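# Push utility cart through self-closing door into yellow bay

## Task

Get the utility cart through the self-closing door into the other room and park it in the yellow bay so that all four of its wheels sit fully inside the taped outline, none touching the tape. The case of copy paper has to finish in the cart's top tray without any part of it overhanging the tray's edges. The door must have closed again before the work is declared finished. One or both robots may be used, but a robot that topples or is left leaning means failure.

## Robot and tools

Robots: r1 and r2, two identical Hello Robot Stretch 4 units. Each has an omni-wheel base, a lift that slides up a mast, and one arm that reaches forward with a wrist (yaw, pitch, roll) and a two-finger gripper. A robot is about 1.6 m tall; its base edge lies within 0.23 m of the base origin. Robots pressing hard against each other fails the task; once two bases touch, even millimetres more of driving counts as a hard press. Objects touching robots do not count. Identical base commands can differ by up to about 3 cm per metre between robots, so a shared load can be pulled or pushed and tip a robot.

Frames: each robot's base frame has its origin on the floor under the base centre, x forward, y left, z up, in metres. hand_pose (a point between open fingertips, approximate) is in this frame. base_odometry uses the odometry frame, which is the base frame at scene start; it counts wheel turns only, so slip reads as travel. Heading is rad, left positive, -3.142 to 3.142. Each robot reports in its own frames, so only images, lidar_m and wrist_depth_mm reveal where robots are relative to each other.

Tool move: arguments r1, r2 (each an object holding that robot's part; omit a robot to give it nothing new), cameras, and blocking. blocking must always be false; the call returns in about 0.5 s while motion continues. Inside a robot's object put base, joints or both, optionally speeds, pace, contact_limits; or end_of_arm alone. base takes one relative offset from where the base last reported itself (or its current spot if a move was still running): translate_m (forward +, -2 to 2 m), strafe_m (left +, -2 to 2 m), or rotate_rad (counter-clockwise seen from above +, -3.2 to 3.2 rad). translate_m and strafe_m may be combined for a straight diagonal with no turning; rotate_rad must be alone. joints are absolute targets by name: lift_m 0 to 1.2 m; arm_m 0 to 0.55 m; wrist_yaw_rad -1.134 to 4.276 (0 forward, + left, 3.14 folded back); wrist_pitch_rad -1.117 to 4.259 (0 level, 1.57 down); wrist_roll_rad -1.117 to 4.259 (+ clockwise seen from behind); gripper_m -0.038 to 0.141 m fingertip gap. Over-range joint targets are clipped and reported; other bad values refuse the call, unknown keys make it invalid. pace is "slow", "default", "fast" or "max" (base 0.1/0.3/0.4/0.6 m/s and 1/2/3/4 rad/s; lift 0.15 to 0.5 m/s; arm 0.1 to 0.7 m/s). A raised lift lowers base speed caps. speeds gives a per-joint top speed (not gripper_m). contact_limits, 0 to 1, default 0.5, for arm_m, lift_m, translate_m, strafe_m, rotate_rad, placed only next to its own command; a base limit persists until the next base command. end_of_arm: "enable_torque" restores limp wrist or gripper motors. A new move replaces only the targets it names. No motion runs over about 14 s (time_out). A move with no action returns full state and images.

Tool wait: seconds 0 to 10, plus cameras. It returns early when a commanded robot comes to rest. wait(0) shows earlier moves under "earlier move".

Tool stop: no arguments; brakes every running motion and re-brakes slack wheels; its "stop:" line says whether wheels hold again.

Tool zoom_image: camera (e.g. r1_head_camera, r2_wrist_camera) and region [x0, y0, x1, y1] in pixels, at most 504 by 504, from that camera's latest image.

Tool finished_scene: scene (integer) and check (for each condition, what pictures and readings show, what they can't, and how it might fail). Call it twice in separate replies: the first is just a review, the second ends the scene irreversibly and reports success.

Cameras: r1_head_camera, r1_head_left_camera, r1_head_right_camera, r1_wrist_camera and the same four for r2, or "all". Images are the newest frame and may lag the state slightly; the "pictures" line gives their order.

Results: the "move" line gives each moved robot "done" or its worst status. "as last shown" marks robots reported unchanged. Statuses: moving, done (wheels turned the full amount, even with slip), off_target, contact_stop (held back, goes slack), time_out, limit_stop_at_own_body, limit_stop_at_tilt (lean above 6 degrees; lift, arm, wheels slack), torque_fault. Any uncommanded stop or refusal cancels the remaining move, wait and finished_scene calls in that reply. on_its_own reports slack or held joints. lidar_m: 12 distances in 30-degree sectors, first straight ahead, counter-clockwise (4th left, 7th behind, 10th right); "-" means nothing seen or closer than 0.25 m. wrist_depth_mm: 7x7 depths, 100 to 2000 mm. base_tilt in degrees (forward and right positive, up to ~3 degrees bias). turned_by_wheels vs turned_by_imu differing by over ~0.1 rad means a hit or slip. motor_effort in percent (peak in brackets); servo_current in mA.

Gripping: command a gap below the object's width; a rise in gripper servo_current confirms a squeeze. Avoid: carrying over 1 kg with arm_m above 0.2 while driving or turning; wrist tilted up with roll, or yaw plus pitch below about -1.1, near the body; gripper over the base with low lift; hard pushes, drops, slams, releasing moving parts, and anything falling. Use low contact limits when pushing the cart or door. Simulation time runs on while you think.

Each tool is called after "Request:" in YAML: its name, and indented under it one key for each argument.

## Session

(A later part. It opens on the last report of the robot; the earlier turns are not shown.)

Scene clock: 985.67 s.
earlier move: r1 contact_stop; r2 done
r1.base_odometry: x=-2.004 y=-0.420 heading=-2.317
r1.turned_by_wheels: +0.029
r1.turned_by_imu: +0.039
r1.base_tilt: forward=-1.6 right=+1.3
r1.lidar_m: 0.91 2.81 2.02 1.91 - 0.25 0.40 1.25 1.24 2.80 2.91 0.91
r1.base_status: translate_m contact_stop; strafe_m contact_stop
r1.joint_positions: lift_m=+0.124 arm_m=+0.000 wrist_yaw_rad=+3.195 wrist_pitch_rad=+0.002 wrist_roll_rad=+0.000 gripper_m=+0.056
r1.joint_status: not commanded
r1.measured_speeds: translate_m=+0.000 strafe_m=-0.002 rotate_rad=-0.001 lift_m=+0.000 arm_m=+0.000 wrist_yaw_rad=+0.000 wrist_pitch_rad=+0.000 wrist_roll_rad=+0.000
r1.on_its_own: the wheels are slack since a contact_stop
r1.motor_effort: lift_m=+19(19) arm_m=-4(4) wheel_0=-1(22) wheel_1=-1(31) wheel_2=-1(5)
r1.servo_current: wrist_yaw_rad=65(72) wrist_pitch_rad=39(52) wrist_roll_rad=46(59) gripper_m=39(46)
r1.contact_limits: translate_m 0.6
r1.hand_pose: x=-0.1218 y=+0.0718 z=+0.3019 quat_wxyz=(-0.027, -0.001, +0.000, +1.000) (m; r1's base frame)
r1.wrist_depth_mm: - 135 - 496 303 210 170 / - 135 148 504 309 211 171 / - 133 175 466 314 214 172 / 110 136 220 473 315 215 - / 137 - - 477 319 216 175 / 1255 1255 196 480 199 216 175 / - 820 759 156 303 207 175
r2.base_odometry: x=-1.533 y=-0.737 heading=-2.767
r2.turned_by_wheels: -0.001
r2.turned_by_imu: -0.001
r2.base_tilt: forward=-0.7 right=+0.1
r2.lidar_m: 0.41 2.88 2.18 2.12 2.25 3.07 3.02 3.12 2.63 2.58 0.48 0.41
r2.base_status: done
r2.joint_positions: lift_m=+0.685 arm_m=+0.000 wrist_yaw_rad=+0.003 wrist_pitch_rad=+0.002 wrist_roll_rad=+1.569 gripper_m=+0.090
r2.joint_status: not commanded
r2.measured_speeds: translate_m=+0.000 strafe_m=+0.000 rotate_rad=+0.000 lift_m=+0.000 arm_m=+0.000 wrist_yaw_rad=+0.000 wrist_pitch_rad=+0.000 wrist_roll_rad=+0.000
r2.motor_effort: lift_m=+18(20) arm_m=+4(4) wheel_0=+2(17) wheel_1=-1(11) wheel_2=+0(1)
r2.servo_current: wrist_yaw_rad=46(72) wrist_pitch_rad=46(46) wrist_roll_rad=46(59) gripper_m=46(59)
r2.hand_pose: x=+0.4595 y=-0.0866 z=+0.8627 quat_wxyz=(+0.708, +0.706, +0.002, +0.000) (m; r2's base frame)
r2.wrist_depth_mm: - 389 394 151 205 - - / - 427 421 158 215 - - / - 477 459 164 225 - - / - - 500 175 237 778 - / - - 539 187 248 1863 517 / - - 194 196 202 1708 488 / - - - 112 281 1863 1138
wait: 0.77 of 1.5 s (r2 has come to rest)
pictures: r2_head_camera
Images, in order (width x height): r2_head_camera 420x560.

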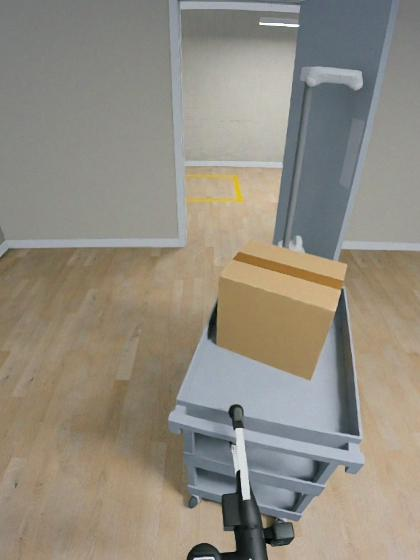

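Request:
wait:
  seconds: 0
  cameras: ["r2_head_camera", "r2_wrist_camera"]

Scene clock: 1016.17 s.
earlier move: r1 contact_stop
r1.base_odometry: x=-2.004 y=-0.420 heading=-2.317
r1.turned_by_wheels: +0.000
r1.turned_by_imu: +0.000
r1.base_tilt: forward=-1.6 right=+1.2
r1.lidar_m: 0.90 2.76 2.02 1.93 - 0.25 0.41 1.29 1.23 2.79 2.89 0.90
r1.base_status: translate_m contact_stop (by the wheels' count: +0.037 of +0.100); strafe_m contact_stop (by the wheels' count: +0.020 of +0.080)
r1.joint_positions: lift_m=+0.124 arm_m=+0.000 wrist_yaw_rad=+3.195 wrist_pitch_rad=+0.002 wrist_roll_rad=+0.000 gripper_m=+0.056
r1.joint_status: not commanded
r1.measured_speeds: translate_m=+0.000 strafe_m=+0.000 rotate_rad=+0.000 lift_m=+0.000 arm_m=+0.000 wrist_yaw_rad=+0.000 wrist_pitch_rad=+0.000 wrist_roll_rad=+0.000
r1.on_its_own: the wheels are slack since a contact_stop
r1.motor_effort: lift_m=+19(19) arm_m=-4(4) wheel_0=+0(22) wheel_1=+0(31) wheel_2=+0(5)
r1.servo_current: wrist_yaw_rad=52(72) wrist_pitch_rad=39(52) wrist_roll_rad=52(59) gripper_m=39(46)
r1.contact_limits: translate_m 0.6
r1.hand_pose: x=-0.1218 y=+0.0718 z=+0.3019 quat_wxyz=(-0.027, -0.001, +0.000, +1.000) (m; r1's base frame)
r1.wrist_depth_mm: - 135 - 492 303 210 170 / - 135 148 504 309 211 171 / - 133 175 466 312 214 172 / 110 136 220 469 315 215 - / 137 - - 480 319 216 175 / 1255 1255 197 484 198 216 175 / - 820 768 156 303 208 175
r2.base_odometry: x=-1.533 y=-0.737 heading=-2.767
r2.turned_by_wheels: +0.000
r2.turned_by_imu: +0.000
r2.base_tilt: forward=-0.7 right=+0.1
r2.lidar_m: 0.40 2.89 2.17 2.11 2.24 3.11 3.00 3.17 2.66 2.56 0.47 0.41
r2.base_status: done
r2.joint_positions: lift_m=+0.685 arm_m=+0.000 wrist_yaw_rad=+0.003 wrist_pitch_rad=+0.002 wrist_roll_rad=+1.569 gripper_m=+0.090
r2.joint_status: not commanded
r2.measured_speeds: translate_m=+0.000 strafe_m=+0.000 rotate_rad=+0.000 lift_m=+0.000 arm_m=+0.000 wrist_yaw_rad=+0.000 wrist_pitch_rad=+0.000 wrist_roll_rad=+0.000
r2.motor_effort: lift_m=+18(20) arm_m=+4(4) wheel_0=+3(17) wheel_1=-1(11) wheel_2=+0(1)
r2.servo_current: wrist_yaw_rad=52(72) wrist_pitch_rad=39(46) wrist_roll_rad=46(59) gripper_m=52(59)
r2.hand_pose: x=+0.4595 y=-0.0866 z=+0.8627 quat_wxyz=(+0.708, +0.706, +0.002, +0.000) (m; r2's base frame)
r2.wrist_depth_mm: - 394 394 151 204 - - / - 427 421 158 215 - - / - 473 455 164 225 - - / - - 500 175 236 778 - / - - 535 187 247 1863 539 / - - 194 196 198 1708 488 / - - - 112 278 1756 1118
pictures: r2_head_camera, r2_wrist_camera
Images, in order (width x height): r2_head_camera 420x560, r2_wrist_camera 616x392.

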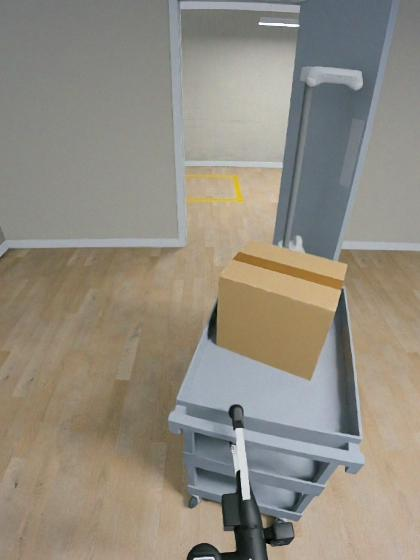

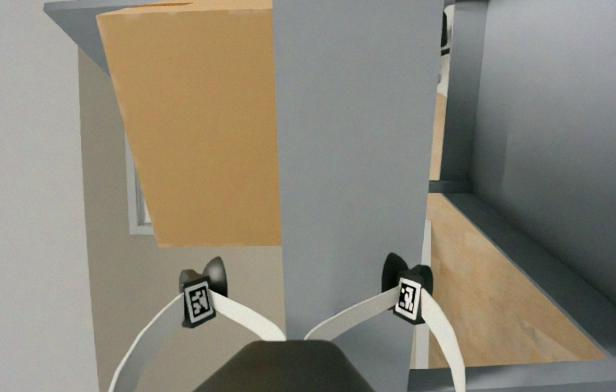

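Request:
move:
  r1: {"base": {"translate_m": 0.06, "strafe_m": 0.02}, "pace": "slow", "contact_limits": {"translate_m": 0.6}}
  blocking: false
  cameras: []

Request:
wait:
  seconds: 2
  cameras: ["r2_head_camera"]

Scene clock: 1096.00 s.
move: r1 moving
r1.base_odometry: x=-2.010 y=-0.432 heading=-2.317
r1.turned_by_wheels: +0.000
r1.turned_by_imu: +0.000
r1.base_tilt: forward=-1.6 right=+1.3
r1.lidar_m: 0.89 2.80 2.01 1.89 - 0.25 0.39 1.24 1.24 2.79 2.89 0.90
r1.base_status: translate_m moving; strafe_m moving
r1.joint_positions: lift_m=+0.124 arm_m=+0.000 wrist_yaw_rad=+3.195 wrist_pitch_rad=+0.002 wrist_roll_rad=+0.000 gripper_m=+0.056
r1.joint_status: not commanded
r1.measured_speeds: translate_m=+0.049 strafe_m=+0.016 rotate_rad=+0.003 lift_m=+0.000 arm_m=+0.000 wrist_yaw_rad=+0.000 wrist_pitch_rad=+0.000 wrist_roll_rad=+0.000
r1.motor_effort: lift_m=+19(19) arm_m=-4(4) wheel_0=-1(2) wheel_1=+11(11) wheel_2=-5(6)
r1.servo_current: wrist_yaw_rad=59(72) wrist_pitch_rad=46(46) wrist_roll_rad=46(72) gripper_m=52(52)
r1.contact_limits: translate_m 0.6
r1.hand_pose: x=-0.1218 y=+0.0718 z=+0.3019 quat_wxyz=(-0.027, -0.001, +0.000, +1.000) (m; r1's base frame)
r1.wrist_depth_mm: - 135 - 492 303 210 170 / - 135 148 504 307 211 171 / - 133 175 462 312 214 172 / 110 136 220 473 315 214 - / 137 - - 480 319 216 175 / 1255 1229 197 488 198 217 175 / - 820 759 156 301 207 176
r2.base_odometry: x=-1.533 y=-0.737 heading=-2.767
r2.turned_by_wheels: +0.000
r2.turned_by_imu: +0.000
r2.base_tilt: forward=-0.7 right=+0.1
r2.lidar_m: 0.42 2.87 2.16 2.11 2.25 3.09 3.00 3.19 2.64 2.58 0.47 0.40
r2.base_status: not commanded
r2.joint_positions: lift_m=+0.685 arm_m=+0.000 wrist_yaw_rad=+0.003 wrist_pitch_rad=+0.002 wrist_roll_rad=+1.569 gripper_m=+0.090
r2.joint_status: not commanded
r2.measured_speeds: translate_m=+0.000 strafe_m=+0.000 rotate_rad=+0.000 lift_m=+0.000 arm_m=+0.000 wrist_yaw_rad=+0.000 wrist_pitch_rad=+0.000 wrist_roll_rad=+0.000
r2.motor_effort: lift_m=+18(18) arm_m=+4(4) wheel_0=+3(3) wheel_1=-1(1) wheel_2=+0(0)
r2.servo_current: wrist_yaw_rad=52(59) wrist_pitch_rad=33(46) wrist_roll_rad=52(65) gripper_m=52(52)
r2.hand_pose: x=+0.4595 y=-0.0866 z=+0.8627 quat_wxyz=(+0.708, +0.706, +0.002, +0.000) (m; r2's base frame)
r2.wrist_depth_mm: - 392 394 150 206 - - / - 427 421 158 213 - - / - 469 452 165 226 - - / - - 500 175 237 759 - / - - 539 187 248 1808 544 / - - 195 196 198 1708 484 / - - - 112 279 1808 1118
pictures: none
No camera images: "cameras" was empty.

Scene clock: 1097.33 s.
earlier move: r1 done
r1.base_odometry: x=-2.030 y=-0.478 heading=-2.317
r1.turned_by_wheels: +0.000
r1.turned_by_imu: +0.000
r1.base_tilt: forward=-1.6 right=+1.3
r1.lidar_m: 0.84 2.73 1.98 1.89 1.97 0.25 0.39 1.29 1.27 2.80 2.92 0.82
r1.base_status: done
r1.joint_positions: lift_m=+0.124 arm_m=+0.000 wrist_yaw_rad=+3.195 wrist_pitch_rad=+0.002 wrist_roll_rad=+0.000 gripper_m=+0.056
r1.joint_status: not commanded
r1.measured_speeds: translate_m=+0.000 strafe_m=+0.000 rotate_rad=+0.000 lift_m=+0.000 arm_m=+0.000 wrist_yaw_rad=+0.000 wrist_pitch_rad=+0.000 wrist_roll_rad=+0.000
r1.motor_effort: lift_m=+19(19) arm_m=-4(4) wheel_0=+0(4) wheel_1=+8(12) wheel_2=-2(6)
r1.servo_current: wrist_yaw_rad=52(72) wrist_pitch_rad=46(46) wrist_roll_rad=39(72) gripper_m=39(52)
r1.contact_limits: translate_m 0.6
r1.hand_pose: x=-0.1218 y=+0.0718 z=+0.3019 quat_wxyz=(-0.027, -0.001, +0.000, +1.000) (m; r1's base frame)
r1.wrist_depth_mm: - 135 - 492 301 210 170 / - 135 148 496 309 211 171 / - 133 175 462 312 213 172 / 110 136 221 469 315 215 - / 137 - - 480 317 216 175 / 1255 1229 196 484 198 216 175 / - 809 768 156 303 207 175
r2.base_odometry: x=-1.533 y=-0.737 heading=-2.767
r2.turned_by_wheels: +0.000
r2.turned_by_imu: +0.000
r2.base_tilt: forward=-0.6 right=+0.0
r2.lidar_m: 0.42 2.90 2.18 2.12 2.24 3.09 3.01 3.17 2.66 2.56 0.45 0.41
r2.base_status: not commanded
r2.joint_positions: lift_m=+0.685 arm_m=+0.000 wrist_yaw_rad=+0.003 wrist_pitch_rad=+0.002 wrist_roll_rad=+1.569 gripper_m=+0.090
r2.joint_status: not commanded
r2.measured_speeds: translate_m=+0.000 strafe_m=+0.000 rotate_rad=+0.000 lift_m=+0.000 arm_m=+0.000 wrist_yaw_rad=+0.000 wrist_pitch_rad=+0.000 wrist_roll_rad=+0.000
r2.motor_effort: lift_m=+18(18) arm_m=+4(4) wheel_0=+2(3) wheel_1=-1(1) wheel_2=+0(0)
r2.servo_current: wrist_yaw_rad=39(59) wrist_pitch_rad=46(46) wrist_roll_rad=39(65) gripper_m=59(59)
r2.hand_pose: x=+0.4595 y=-0.0866 z=+0.8627 quat_wxyz=(+0.708, +0.706, +0.002, +0.000) (m; r2's base frame)
r2.wrist_depth_mm: - 389 394 151 205 - - / - 427 418 158 215 - - / - 473 452 164 224 - - / - - 492 175 236 768 - / - - 539 187 248 1863 539 / - - 195 195 199 1661 488 / - - - 112 279 1863 1118
wait: 1.33 of 2 s (r1 has come to rest)
pictures: r2_head_camera
Images, in order (width x height): r2_head_camera 420x560.

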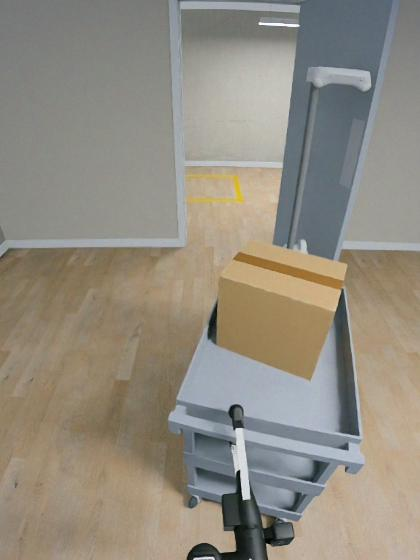

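Request:
move:
  r1: {"base": {"strafe_m": 0.13, "translate_m": 0.01}, "pace": "slow", "contact_limits": {"strafe_m": 0.6}}
  r2: {"base": {"translate_m": 0.035, "strafe_m": -0.02}, "pace": "slow"}
  blocking: false
  cameras: []

Request:
wait:
  seconds: 3
  cameras: ["r2_head_camera", "r2_wrist_camera"]

Scene clock: 1103.40 s.
move: r1 moving; r2 moving
r1.base_odometry: x=-2.023 y=-0.486 heading=-2.315
r1.turned_by_wheels: +0.002
r1.turned_by_imu: +0.003
r1.base_tilt: forward=-1.6 right=+1.3
r1.lidar_m: 0.84 2.76 1.97 0.25 1.98 0.25 0.38 1.30 1.28 2.80 2.93 0.84
r1.base_status: translate_m moving; strafe_m moving
r1.joint_positions: lift_m=+0.124 arm_m=+0.000 wrist_yaw_rad=+3.195 wrist_pitch_rad=+0.002 wrist_roll_rad=+0.000 gripper_m=+0.056
r1.joint_status: not commanded
r1.measured_speeds: translate_m=-0.002 strafe_m=+0.001 rotate_rad=+0.045 lift_m=+0.000 arm_m=+0.000 wrist_yaw_rad=+0.000 wrist_pitch_rad=+0.000 wrist_roll_rad=+0.000
r1.motor_effort: lift_m=+19(19) arm_m=-4(4) wheel_0=-23(29) wheel_1=+19(29) wheel_2=+4(7)
r1.servo_current: wrist_yaw_rad=65(65) wrist_pitch_rad=39(46) wrist_roll_rad=52(59) gripper_m=39(46)
r1.contact_limits: strafe_m 0.6
r1.hand_pose: x=-0.1218 y=+0.0718 z=+0.3019 quat_wxyz=(-0.027, -0.001, +0.000, +1.000) (m; r1's base frame)
r1.wrist_depth_mm: - 135 - 496 304 211 170 / - 135 148 504 309 211 171 / - 133 175 459 312 213 173 / 110 136 220 473 317 215 - / 137 - - 477 319 216 175 / 1255 1255 197 484 199 217 175 / - 820 768 155 303 208 176
r2.base_odometry: x=-1.547 y=-0.735 heading=-2.768
r2.turned_by_wheels: +0.000
r2.turned_by_imu: +0.000
r2.base_tilt: forward=-0.7 right=+0.0
r2.lidar_m: 0.42 2.90 2.17 2.12 2.24 3.08 3.04 3.19 2.68 2.57 0.46 0.40
r2.base_status: translate_m moving; strafe_m moving
r2.joint_positions: lift_m=+0.685 arm_m=+0.000 wrist_yaw_rad=+0.003 wrist_pitch_rad=+0.002 wrist_roll_rad=+1.569 gripper_m=+0.090
r2.joint_status: not commanded
r2.measured_speeds: translate_m=+0.047 strafe_m=-0.027 rotate_rad=-0.001 lift_m=+0.000 arm_m=+0.000 wrist_yaw_rad=+0.000 wrist_pitch_rad=+0.000 wrist_roll_rad=+0.005
r2.motor_effort: lift_m=+18(18) arm_m=+4(4) wheel_0=+10(12) wheel_1=+2(2) wheel_2=-11(11)
r2.servo_current: wrist_yaw_rad=52(59) wrist_pitch_rad=39(46) wrist_roll_rad=52(59) gripper_m=52(59)
r2.hand_pose: x=+0.4595 y=-0.0867 z=+0.8627 quat_wxyz=(+0.708, +0.706, +0.002, +0.000) (m; r2's base frame)
r2.wrist_depth_mm: - 375 384 141 195 - - / - 404 410 146 204 - - / - 449 439 155 214 - - / - - 484 221 227 - - / - - 521 173 236 1808 549 / - - 195 181 197 1576 496 / - - - 112 266 1983 1182
pictures: none
No camera images: "cameras" was empty.

Scene clock: 1103.87 s.
earlier move: r1 contact_stop; r2 moving
r1.base_odometry: x=-2.023 y=-0.486 heading=-2.315
r1.turned_by_wheels: +0.000
r1.turned_by_imu: +0.000
r1.base_tilt: forward=-1.5 right=+1.3
r1.lidar_m: 0.80 2.75 2.00 1.89 1.99 0.25 0.39 1.29 1.27 2.81 2.91 0.82
r1.base_status: translate_m contact_stop (by the wheels' count: +0.001 of +0.010); strafe_m contact_stop (by the wheels' count: +0.011 of +0.130)
r1.joint_positions: lift_m=+0.124 arm_m=+0.000 wrist_yaw_rad=+3.195 wrist_pitch_rad=+0.002 wrist_roll_rad=+0.000 gripper_m=+0.056
r1.joint_status: not commanded
r1.measured_speeds: translate_m=+0.000 strafe_m=+0.000 rotate_rad=+0.000 lift_m=+0.000 arm_m=+0.000 wrist_yaw_rad=+0.000 wrist_pitch_rad=+0.000 wrist_roll_rad=+0.000
r1.on_its_own: the wheels are slack since a contact_stop
r1.motor_effort: lift_m=+19(19) arm_m=-4(4) wheel_0=-1(29) wheel_1=+0(29) wheel_2=+0(7)
r1.servo_current: wrist_yaw_rad=33(72) wrist_pitch_rad=33(52) wrist_roll_rad=59(59) gripper_m=39(46)
r1.contact_limits: strafe_m 0.6
r1.hand_pose: x=-0.1218 y=+0.0718 z=+0.3019 quat_wxyz=(-0.027, -0.001, +0.000, +1.000) (m; r1's base frame)
r1.wrist_depth_mm: - 135 - 492 303 211 170 / - 135 148 500 310 211 171 / - 132 175 466 312 213 173 / 110 136 220 473 315 214 - / 137 - - 480 319 216 175 / 1255 1255 196 484 198 217 175 / - 820 759 156 303 208 176
r2.base_odometry: x=-1.570 y=-0.732 heading=-2.767
r2.turned_by_wheels: +0.000
r2.turned_by_imu: +0.000
r2.base_tilt: forward=-0.7 right=+0.1
r2.lidar_m: 0.41 2.88 2.21 2.14 2.24 3.12 3.04 3.19 2.63 2.54 0.46 0.40
r2.base_status: translate_m moving; strafe_m moving
r2.joint_positions: lift_m=+0.685 arm_m=+0.000 wrist_yaw_rad=+0.003 wrist_pitch_rad=+0.002 wrist_roll_rad=+1.569 gripper_m=+0.090
r2.joint_status: not commanded
r2.measured_speeds: translate_m=+0.023 strafe_m=-0.014 rotate_rad=-0.001 lift_m=+0.000 arm_m=+0.000 wrist_yaw_rad=+0.000 wrist_pitch_rad=+0.000 wrist_roll_rad=+0.000
r2.motor_effort: lift_m=+18(18) arm_m=+4(4) wheel_0=+7(13) wheel_1=+3(5) wheel_2=-6(15)
r2.servo_current: wrist_yaw_rad=46(59) wrist_pitch_rad=39(46) wrist_roll_rad=46(59) gripper_m=52(59)
r2.hand_pose: x=+0.4595 y=-0.0867 z=+0.8627 quat_wxyz=(+0.708, +0.707, +0.002, +0.000) (m; r2's base frame)
r2.wrist_depth_mm: - 387 392 150 204 - - / - 427 418 157 214 - - / - 469 452 164 225 - - / - - 500 174 237 750 - / - - 539 186 248 1808 535 / - - 194 196 201 1661 1255 / - - - 112 279 1499 1118
wait: 0.47 of 3 s (r1 has come to rest)
pictures: r2_head_camera, r2_wrist_camera
Images, in order (width x height): r2_head_camera 420x560, r2_wrist_camera 616x392.

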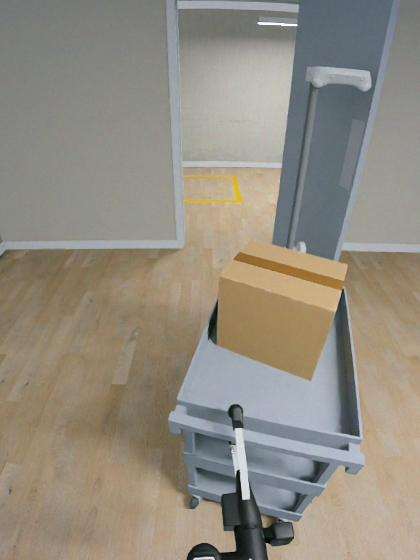

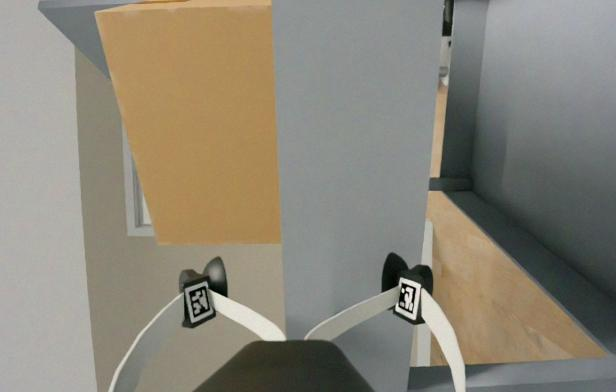

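Request:
move:
  r1: {"base": {"translate_m": 0.09, "strafe_m": 0.05}, "pace": "slow", "contact_limits": {"translate_m": 0.6}}
  r2: {"joints": {"gripper_m": -0.012}}
  blocking: false
  cameras: []

Request:
wait:
  seconds: 2
  cameras: ["r2_wrist_camera", "r2_head_camera"]

Scene clock: 1126.00 s.
earlier move: r2 done
move: r1 moving; r2 moving
r1.base_odometry: x=-2.028 y=-0.497 heading=-2.307
r1.turned_by_wheels: +0.008
r1.turned_by_imu: +0.008
r1.base_tilt: forward=-1.6 right=+1.2
r1.lidar_m: 0.79 2.73 1.98 1.88 1.81 0.25 0.40 1.30 1.33 2.81 2.95 0.80
r1.base_status: translate_m moving; strafe_m moving
r1.joint_positions: lift_m=+0.124 arm_m=+0.000 wrist_yaw_rad=+3.195 wrist_pitch_rad=+0.002 wrist_roll_rad=+0.000 gripper_m=+0.056
r1.joint_status: not commanded
r1.measured_speeds: translate_m=+0.028 strafe_m=-0.005 rotate_rad=+0.107 lift_m=+0.000 arm_m=+0.000 wrist_yaw_rad=+0.000 wrist_pitch_rad=+0.000 wrist_roll_rad=+0.000
r1.motor_effort: lift_m=+19(19) arm_m=-3(4) wheel_0=-9(14) wheel_1=+20(32) wheel_2=+1(5)
r1.servo_current: wrist_yaw_rad=59(65) wrist_pitch_rad=39(46) wrist_roll_rad=46(52) gripper_m=39(46)
r1.contact_limits: translate_m 0.6
r1.hand_pose: x=-0.1218 y=+0.0718 z=+0.3019 quat_wxyz=(-0.027, -0.001, +0.000, +1.000) (m; r1's base frame)
r1.wrist_depth_mm: - 135 - 496 306 210 170 / - 135 148 508 310 211 171 / - 133 175 469 314 214 172 / 110 136 220 477 317 215 - / 137 - - 484 320 216 175 / 1255 1255 196 484 199 217 175 / - 820 768 156 304 208 175
r2.base_odometry: x=-1.573 y=-0.731 heading=-2.767
r2.turned_by_wheels: +0.000
r2.turned_by_imu: +0.001
r2.base_tilt: forward=-0.7 right=+0.0
r2.lidar_m: 0.42 2.88 2.20 2.13 2.24 3.14 3.02 3.19 2.62 2.55 0.48 0.41
r2.base_status: done
r2.joint_positions: lift_m=+0.685 arm_m=+0.000 wrist_yaw_rad=+0.003 wrist_pitch_rad=+0.002 wrist_roll_rad=+1.569 gripper_m=+0.072
r2.joint_status: gripper_m moving
r2.measured_speeds: translate_m=+0.000 strafe_m=+0.000 rotate_rad=+0.000 lift_m=+0.000 arm_m=+0.000 wrist_yaw_rad=+0.000 wrist_pitch_rad=+0.000 wrist_roll_rad=+0.000
r2.motor_effort: lift_m=+18(18) arm_m=+4(4) wheel_0=+4(4) wheel_1=+4(4) wheel_2=-5(6)
r2.servo_current: wrist_yaw_rad=46(52) wrist_pitch_rad=46(46) wrist_roll_rad=52(52) gripper_m=117(117)
r2.hand_pose: x=+0.4595 y=-0.0867 z=+0.8627 quat_wxyz=(+0.708, +0.707, +0.002, +0.000) (m; r2's base frame)
r2.wrist_depth_mm: - 392 389 152 205 - - / - 427 424 159 216 - - / - - 455 168 227 - - / - - 504 176 239 741 - / - - 539 189 250 1808 535 / - - 196 198 196 1661 1229 / - - - 112 287 1537 1098
pictures: none
No camera images: "cameras" was empty.

Scene clock: 1126.50 s.
earlier move: r1 contact_stop; r2 moving
r1.base_odometry: x=-2.030 y=-0.497 heading=-2.300
r1.turned_by_wheels: +0.007
r1.turned_by_imu: +0.007
r1.base_tilt: forward=-1.6 right=+1.3
r1.lidar_m: 0.80 2.70 1.99 1.91 1.80 0.25 0.39 1.30 1.34 2.82 2.92 0.80
r1.base_status: translate_m contact_stop (by the wheels' count: +0.013 of +0.090); strafe_m contact_stop (by the wheels' count: +0.003 of +0.050)
r1.joint_positions: lift_m=+0.124 arm_m=+0.000 wrist_yaw_rad=+3.195 wrist_pitch_rad=+0.002 wrist_roll_rad=+0.000 gripper_m=+0.056
r1.joint_status: not commanded
r1.measured_speeds: translate_m=+0.000 strafe_m=+0.000 rotate_rad=+0.000 lift_m=+0.000 arm_m=+0.000 wrist_yaw_rad=+0.000 wrist_pitch_rad=+0.000 wrist_roll_rad=+0.000
r1.on_its_own: the wheels are slack since a contact_stop
r1.motor_effort: lift_m=+19(19) arm_m=-4(4) wheel_0=+0(14) wheel_1=+0(32) wheel_2=+0(5)
r1.servo_current: wrist_yaw_rad=46(65) wrist_pitch_rad=39(46) wrist_roll_rad=52(65) gripper_m=39(46)
r1.contact_limits: translate_m 0.6
r1.hand_pose: x=-0.1218 y=+0.0718 z=+0.3019 quat_wxyz=(-0.027, -0.001, +0.000, +1.000) (m; r1's base frame)
r1.wrist_depth_mm: - 135 - 512 309 211 170 / - 135 148 473 312 213 171 / - 133 175 480 317 214 173 / 110 136 220 492 322 215 - / 137 - - 492 322 218 175 / 1255 1255 196 452 199 218 175 / - 820 768 156 307 208 175
r2.base_odometry: x=-1.573 y=-0.731 heading=-2.767
r2.turned_by_wheels: +0.000
r2.turned_by_imu: +0.000
r2.base_tilt: forward=-0.7 right=+0.1
r2.lidar_m: 0.43 2.87 2.21 2.13 2.25 3.13 3.04 3.18 2.64 2.56 0.45 0.41
r2.base_status: done
r2.joint_positions: lift_m=+0.685 arm_m=+0.000 wrist_yaw_rad=+0.003 wrist_pitch_rad=+0.002 wrist_roll_rad=+1.569 gripper_m=+0.018
r2.joint_status: gripper_m moving
r2.measured_speeds: translate_m=+0.000 strafe_m=+0.000 rotate_rad=+0.000 lift_m=+0.000 arm_m=+0.000 wrist_yaw_rad=+0.000 wrist_pitch_rad=+0.000 wrist_roll_rad=+0.000
r2.motor_effort: lift_m=+18(18) arm_m=+4(4) wheel_0=+4(4) wheel_1=+4(4) wheel_2=-5(6)
r2.servo_current: wrist_yaw_rad=52(52) wrist_pitch_rad=39(46) wrist_roll_rad=59(59) gripper_m=156(176)
r2.hand_pose: x=+0.4595 y=-0.0867 z=+0.8627 quat_wxyz=(+0.708, +0.707, +0.002, +0.000) (m; r2's base frame)
r2.wrist_depth_mm: - 389 389 152 206 - - / - 424 421 161 216 - - / - 477 459 167 228 - - / - - 504 177 240 750 - / - - - 189 254 1756 530 / - - 195 194 189 1661 1205 / - - - 112 279 1464 1098
wait: 0.50 of 2 s (r1 has come to rest)
pictures: r2_head_camera, r2_wrist_camera
Images, in order (width x height): r2_head_camera 420x560, r2_wrist_camera 616x392.

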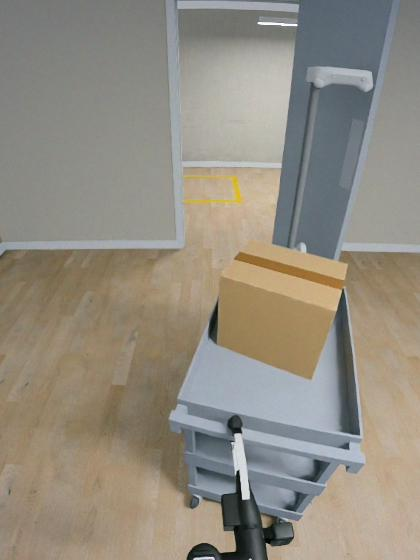

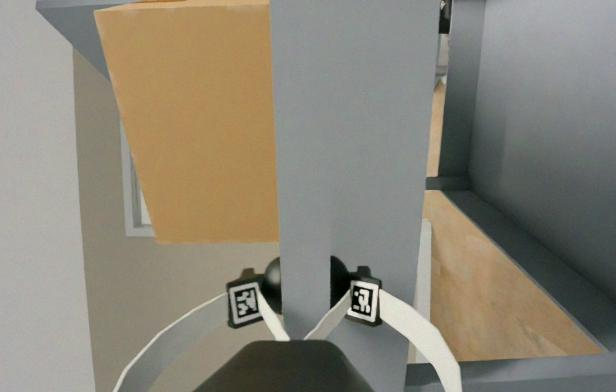

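Request:
wait:
  seconds: 0
  cameras: ["r1_head_left_camera", "r1_wrist_camera"]

Scene clock: 1141.13 s.
earlier move: r2 done
r1.base_odometry: x=-2.030 y=-0.497 heading=-2.300
r1.turned_by_wheels: +0.000
r1.turned_by_imu: +0.000
r1.base_tilt: forward=-1.6 right=+1.3
r1.lidar_m: 0.80 2.70 1.95 1.88 1.80 0.25 0.40 1.27 1.32 2.80 2.93 0.80
r1.base_status: translate_m contact_stop (by the wheels' count: +0.013 of +0.090); strafe_m contact_stop (by the wheels' count: +0.003 of +0.050)
r1.joint_positions: lift_m=+0.124 arm_m=+0.000 wrist_yaw_rad=+3.195 wrist_pitch_rad=+0.002 wrist_roll_rad=+0.000 gripper_m=+0.056
r1.joint_status: not commanded
r1.measured_speeds: translate_m=+0.000 strafe_m=+0.000 rotate_rad=+0.000 lift_m=+0.000 arm_m=+0.000 wrist_yaw_rad=+0.000 wrist_pitch_rad=+0.000 wrist_roll_rad=+0.000
r1.on_its_own: the wheels are slack since a contact_stop
r1.motor_effort: lift_m=+19(19) arm_m=-4(4) wheel_0=+0(14) wheel_1=+0(32) wheel_2=+0(5)
r1.servo_current: wrist_yaw_rad=59(65) wrist_pitch_rad=46(52) wrist_roll_rad=39(65) gripper_m=46(46)
r1.contact_limits: translate_m 0.6
r1.hand_pose: x=-0.1218 y=+0.0718 z=+0.3019 quat_wxyz=(-0.027, -0.001, +0.000, +1.000) (m; r1's base frame)
r1.wrist_depth_mm: - 135 - 512 309 211 170 / - 135 148 477 315 212 171 / - 133 175 477 319 213 173 / 110 136 220 492 322 216 - / 137 - - 496 324 217 175 / 1255 1255 197 452 199 218 175 / - 820 759 156 307 208 175
r2.base_odometry: x=-1.573 y=-0.731 heading=-2.767
r2.turned_by_wheels: +0.000
r2.turned_by_imu: +0.001
r2.base_tilt: forward=-0.7 right=+0.0
r2.lidar_m: 0.43 2.88 2.19 2.13 2.25 3.12 3.05 3.21 2.65 2.55 0.43 0.39
r2.base_status: done
r2.joint_positions: lift_m=+0.685 arm_m=+0.000 wrist_yaw_rad=+0.003 wrist_pitch_rad=+0.002 wrist_roll_rad=+1.569 gripper_m=-0.010
r2.joint_status: all done
r2.measured_speeds: translate_m=+0.000 strafe_m=+0.000 rotate_rad=+0.000 lift_m=+0.000 arm_m=+0.000 wrist_yaw_rad=+0.000 wrist_pitch_rad=+0.000 wrist_roll_rad=+0.000
r2.motor_effort: lift_m=+18(18) arm_m=+4(4) wheel_0=+3(4) wheel_1=+4(5) wheel_2=-3(6)
r2.servo_current: wrist_yaw_rad=39(52) wrist_pitch_rad=39(46) wrist_roll_rad=46(59) gripper_m=117(221)
r2.hand_pose: x=+0.4595 y=-0.0867 z=+0.8627 quat_wxyz=(+0.708, +0.707, +0.002, +0.000) (m; r2's base frame)
r2.wrist_depth_mm: - 382 389 147 201 - - / - 424 413 157 211 - - / - 469 459 163 222 - - / - - 496 173 235 - - / - - - 182 248 1808 525 / - - 186 191 181 1708 1205 / - - - 112 277 310 1118
pictures: r1_head_left_camera, r1_wrist_camera
Images, in order (width x height): r1_head_left_camera 420x672, r1_wrist_camera 616x392.

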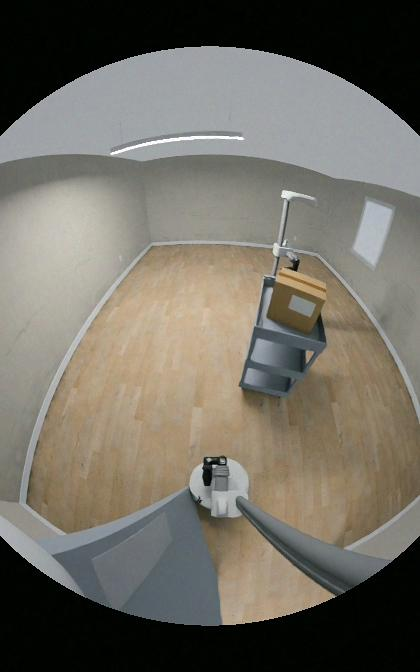

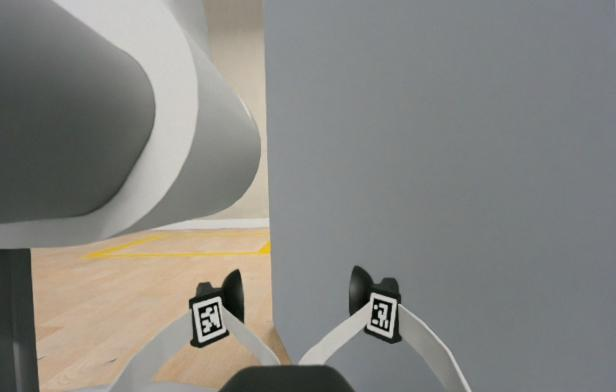

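Request:
zoom_image:
  camera: "r1_head_left_camera"
  region: [40, 420, 380, 640]

Scaled by 1.482 from the camera's 420x672 image, which has a finer 600x960 frame.

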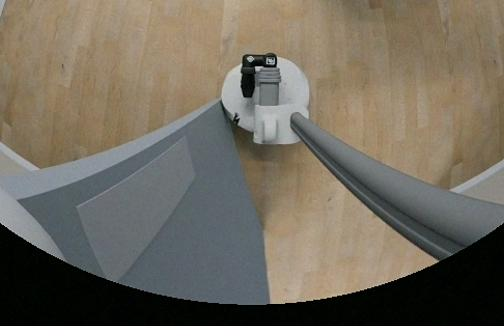

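Request:
zoom_image:
  camera: "r1_head_left_camera"
  region: [160, 440, 260, 530]

Scaled by 5.040 from the camera's 420x672 image, which has a finer 600x960 frame.

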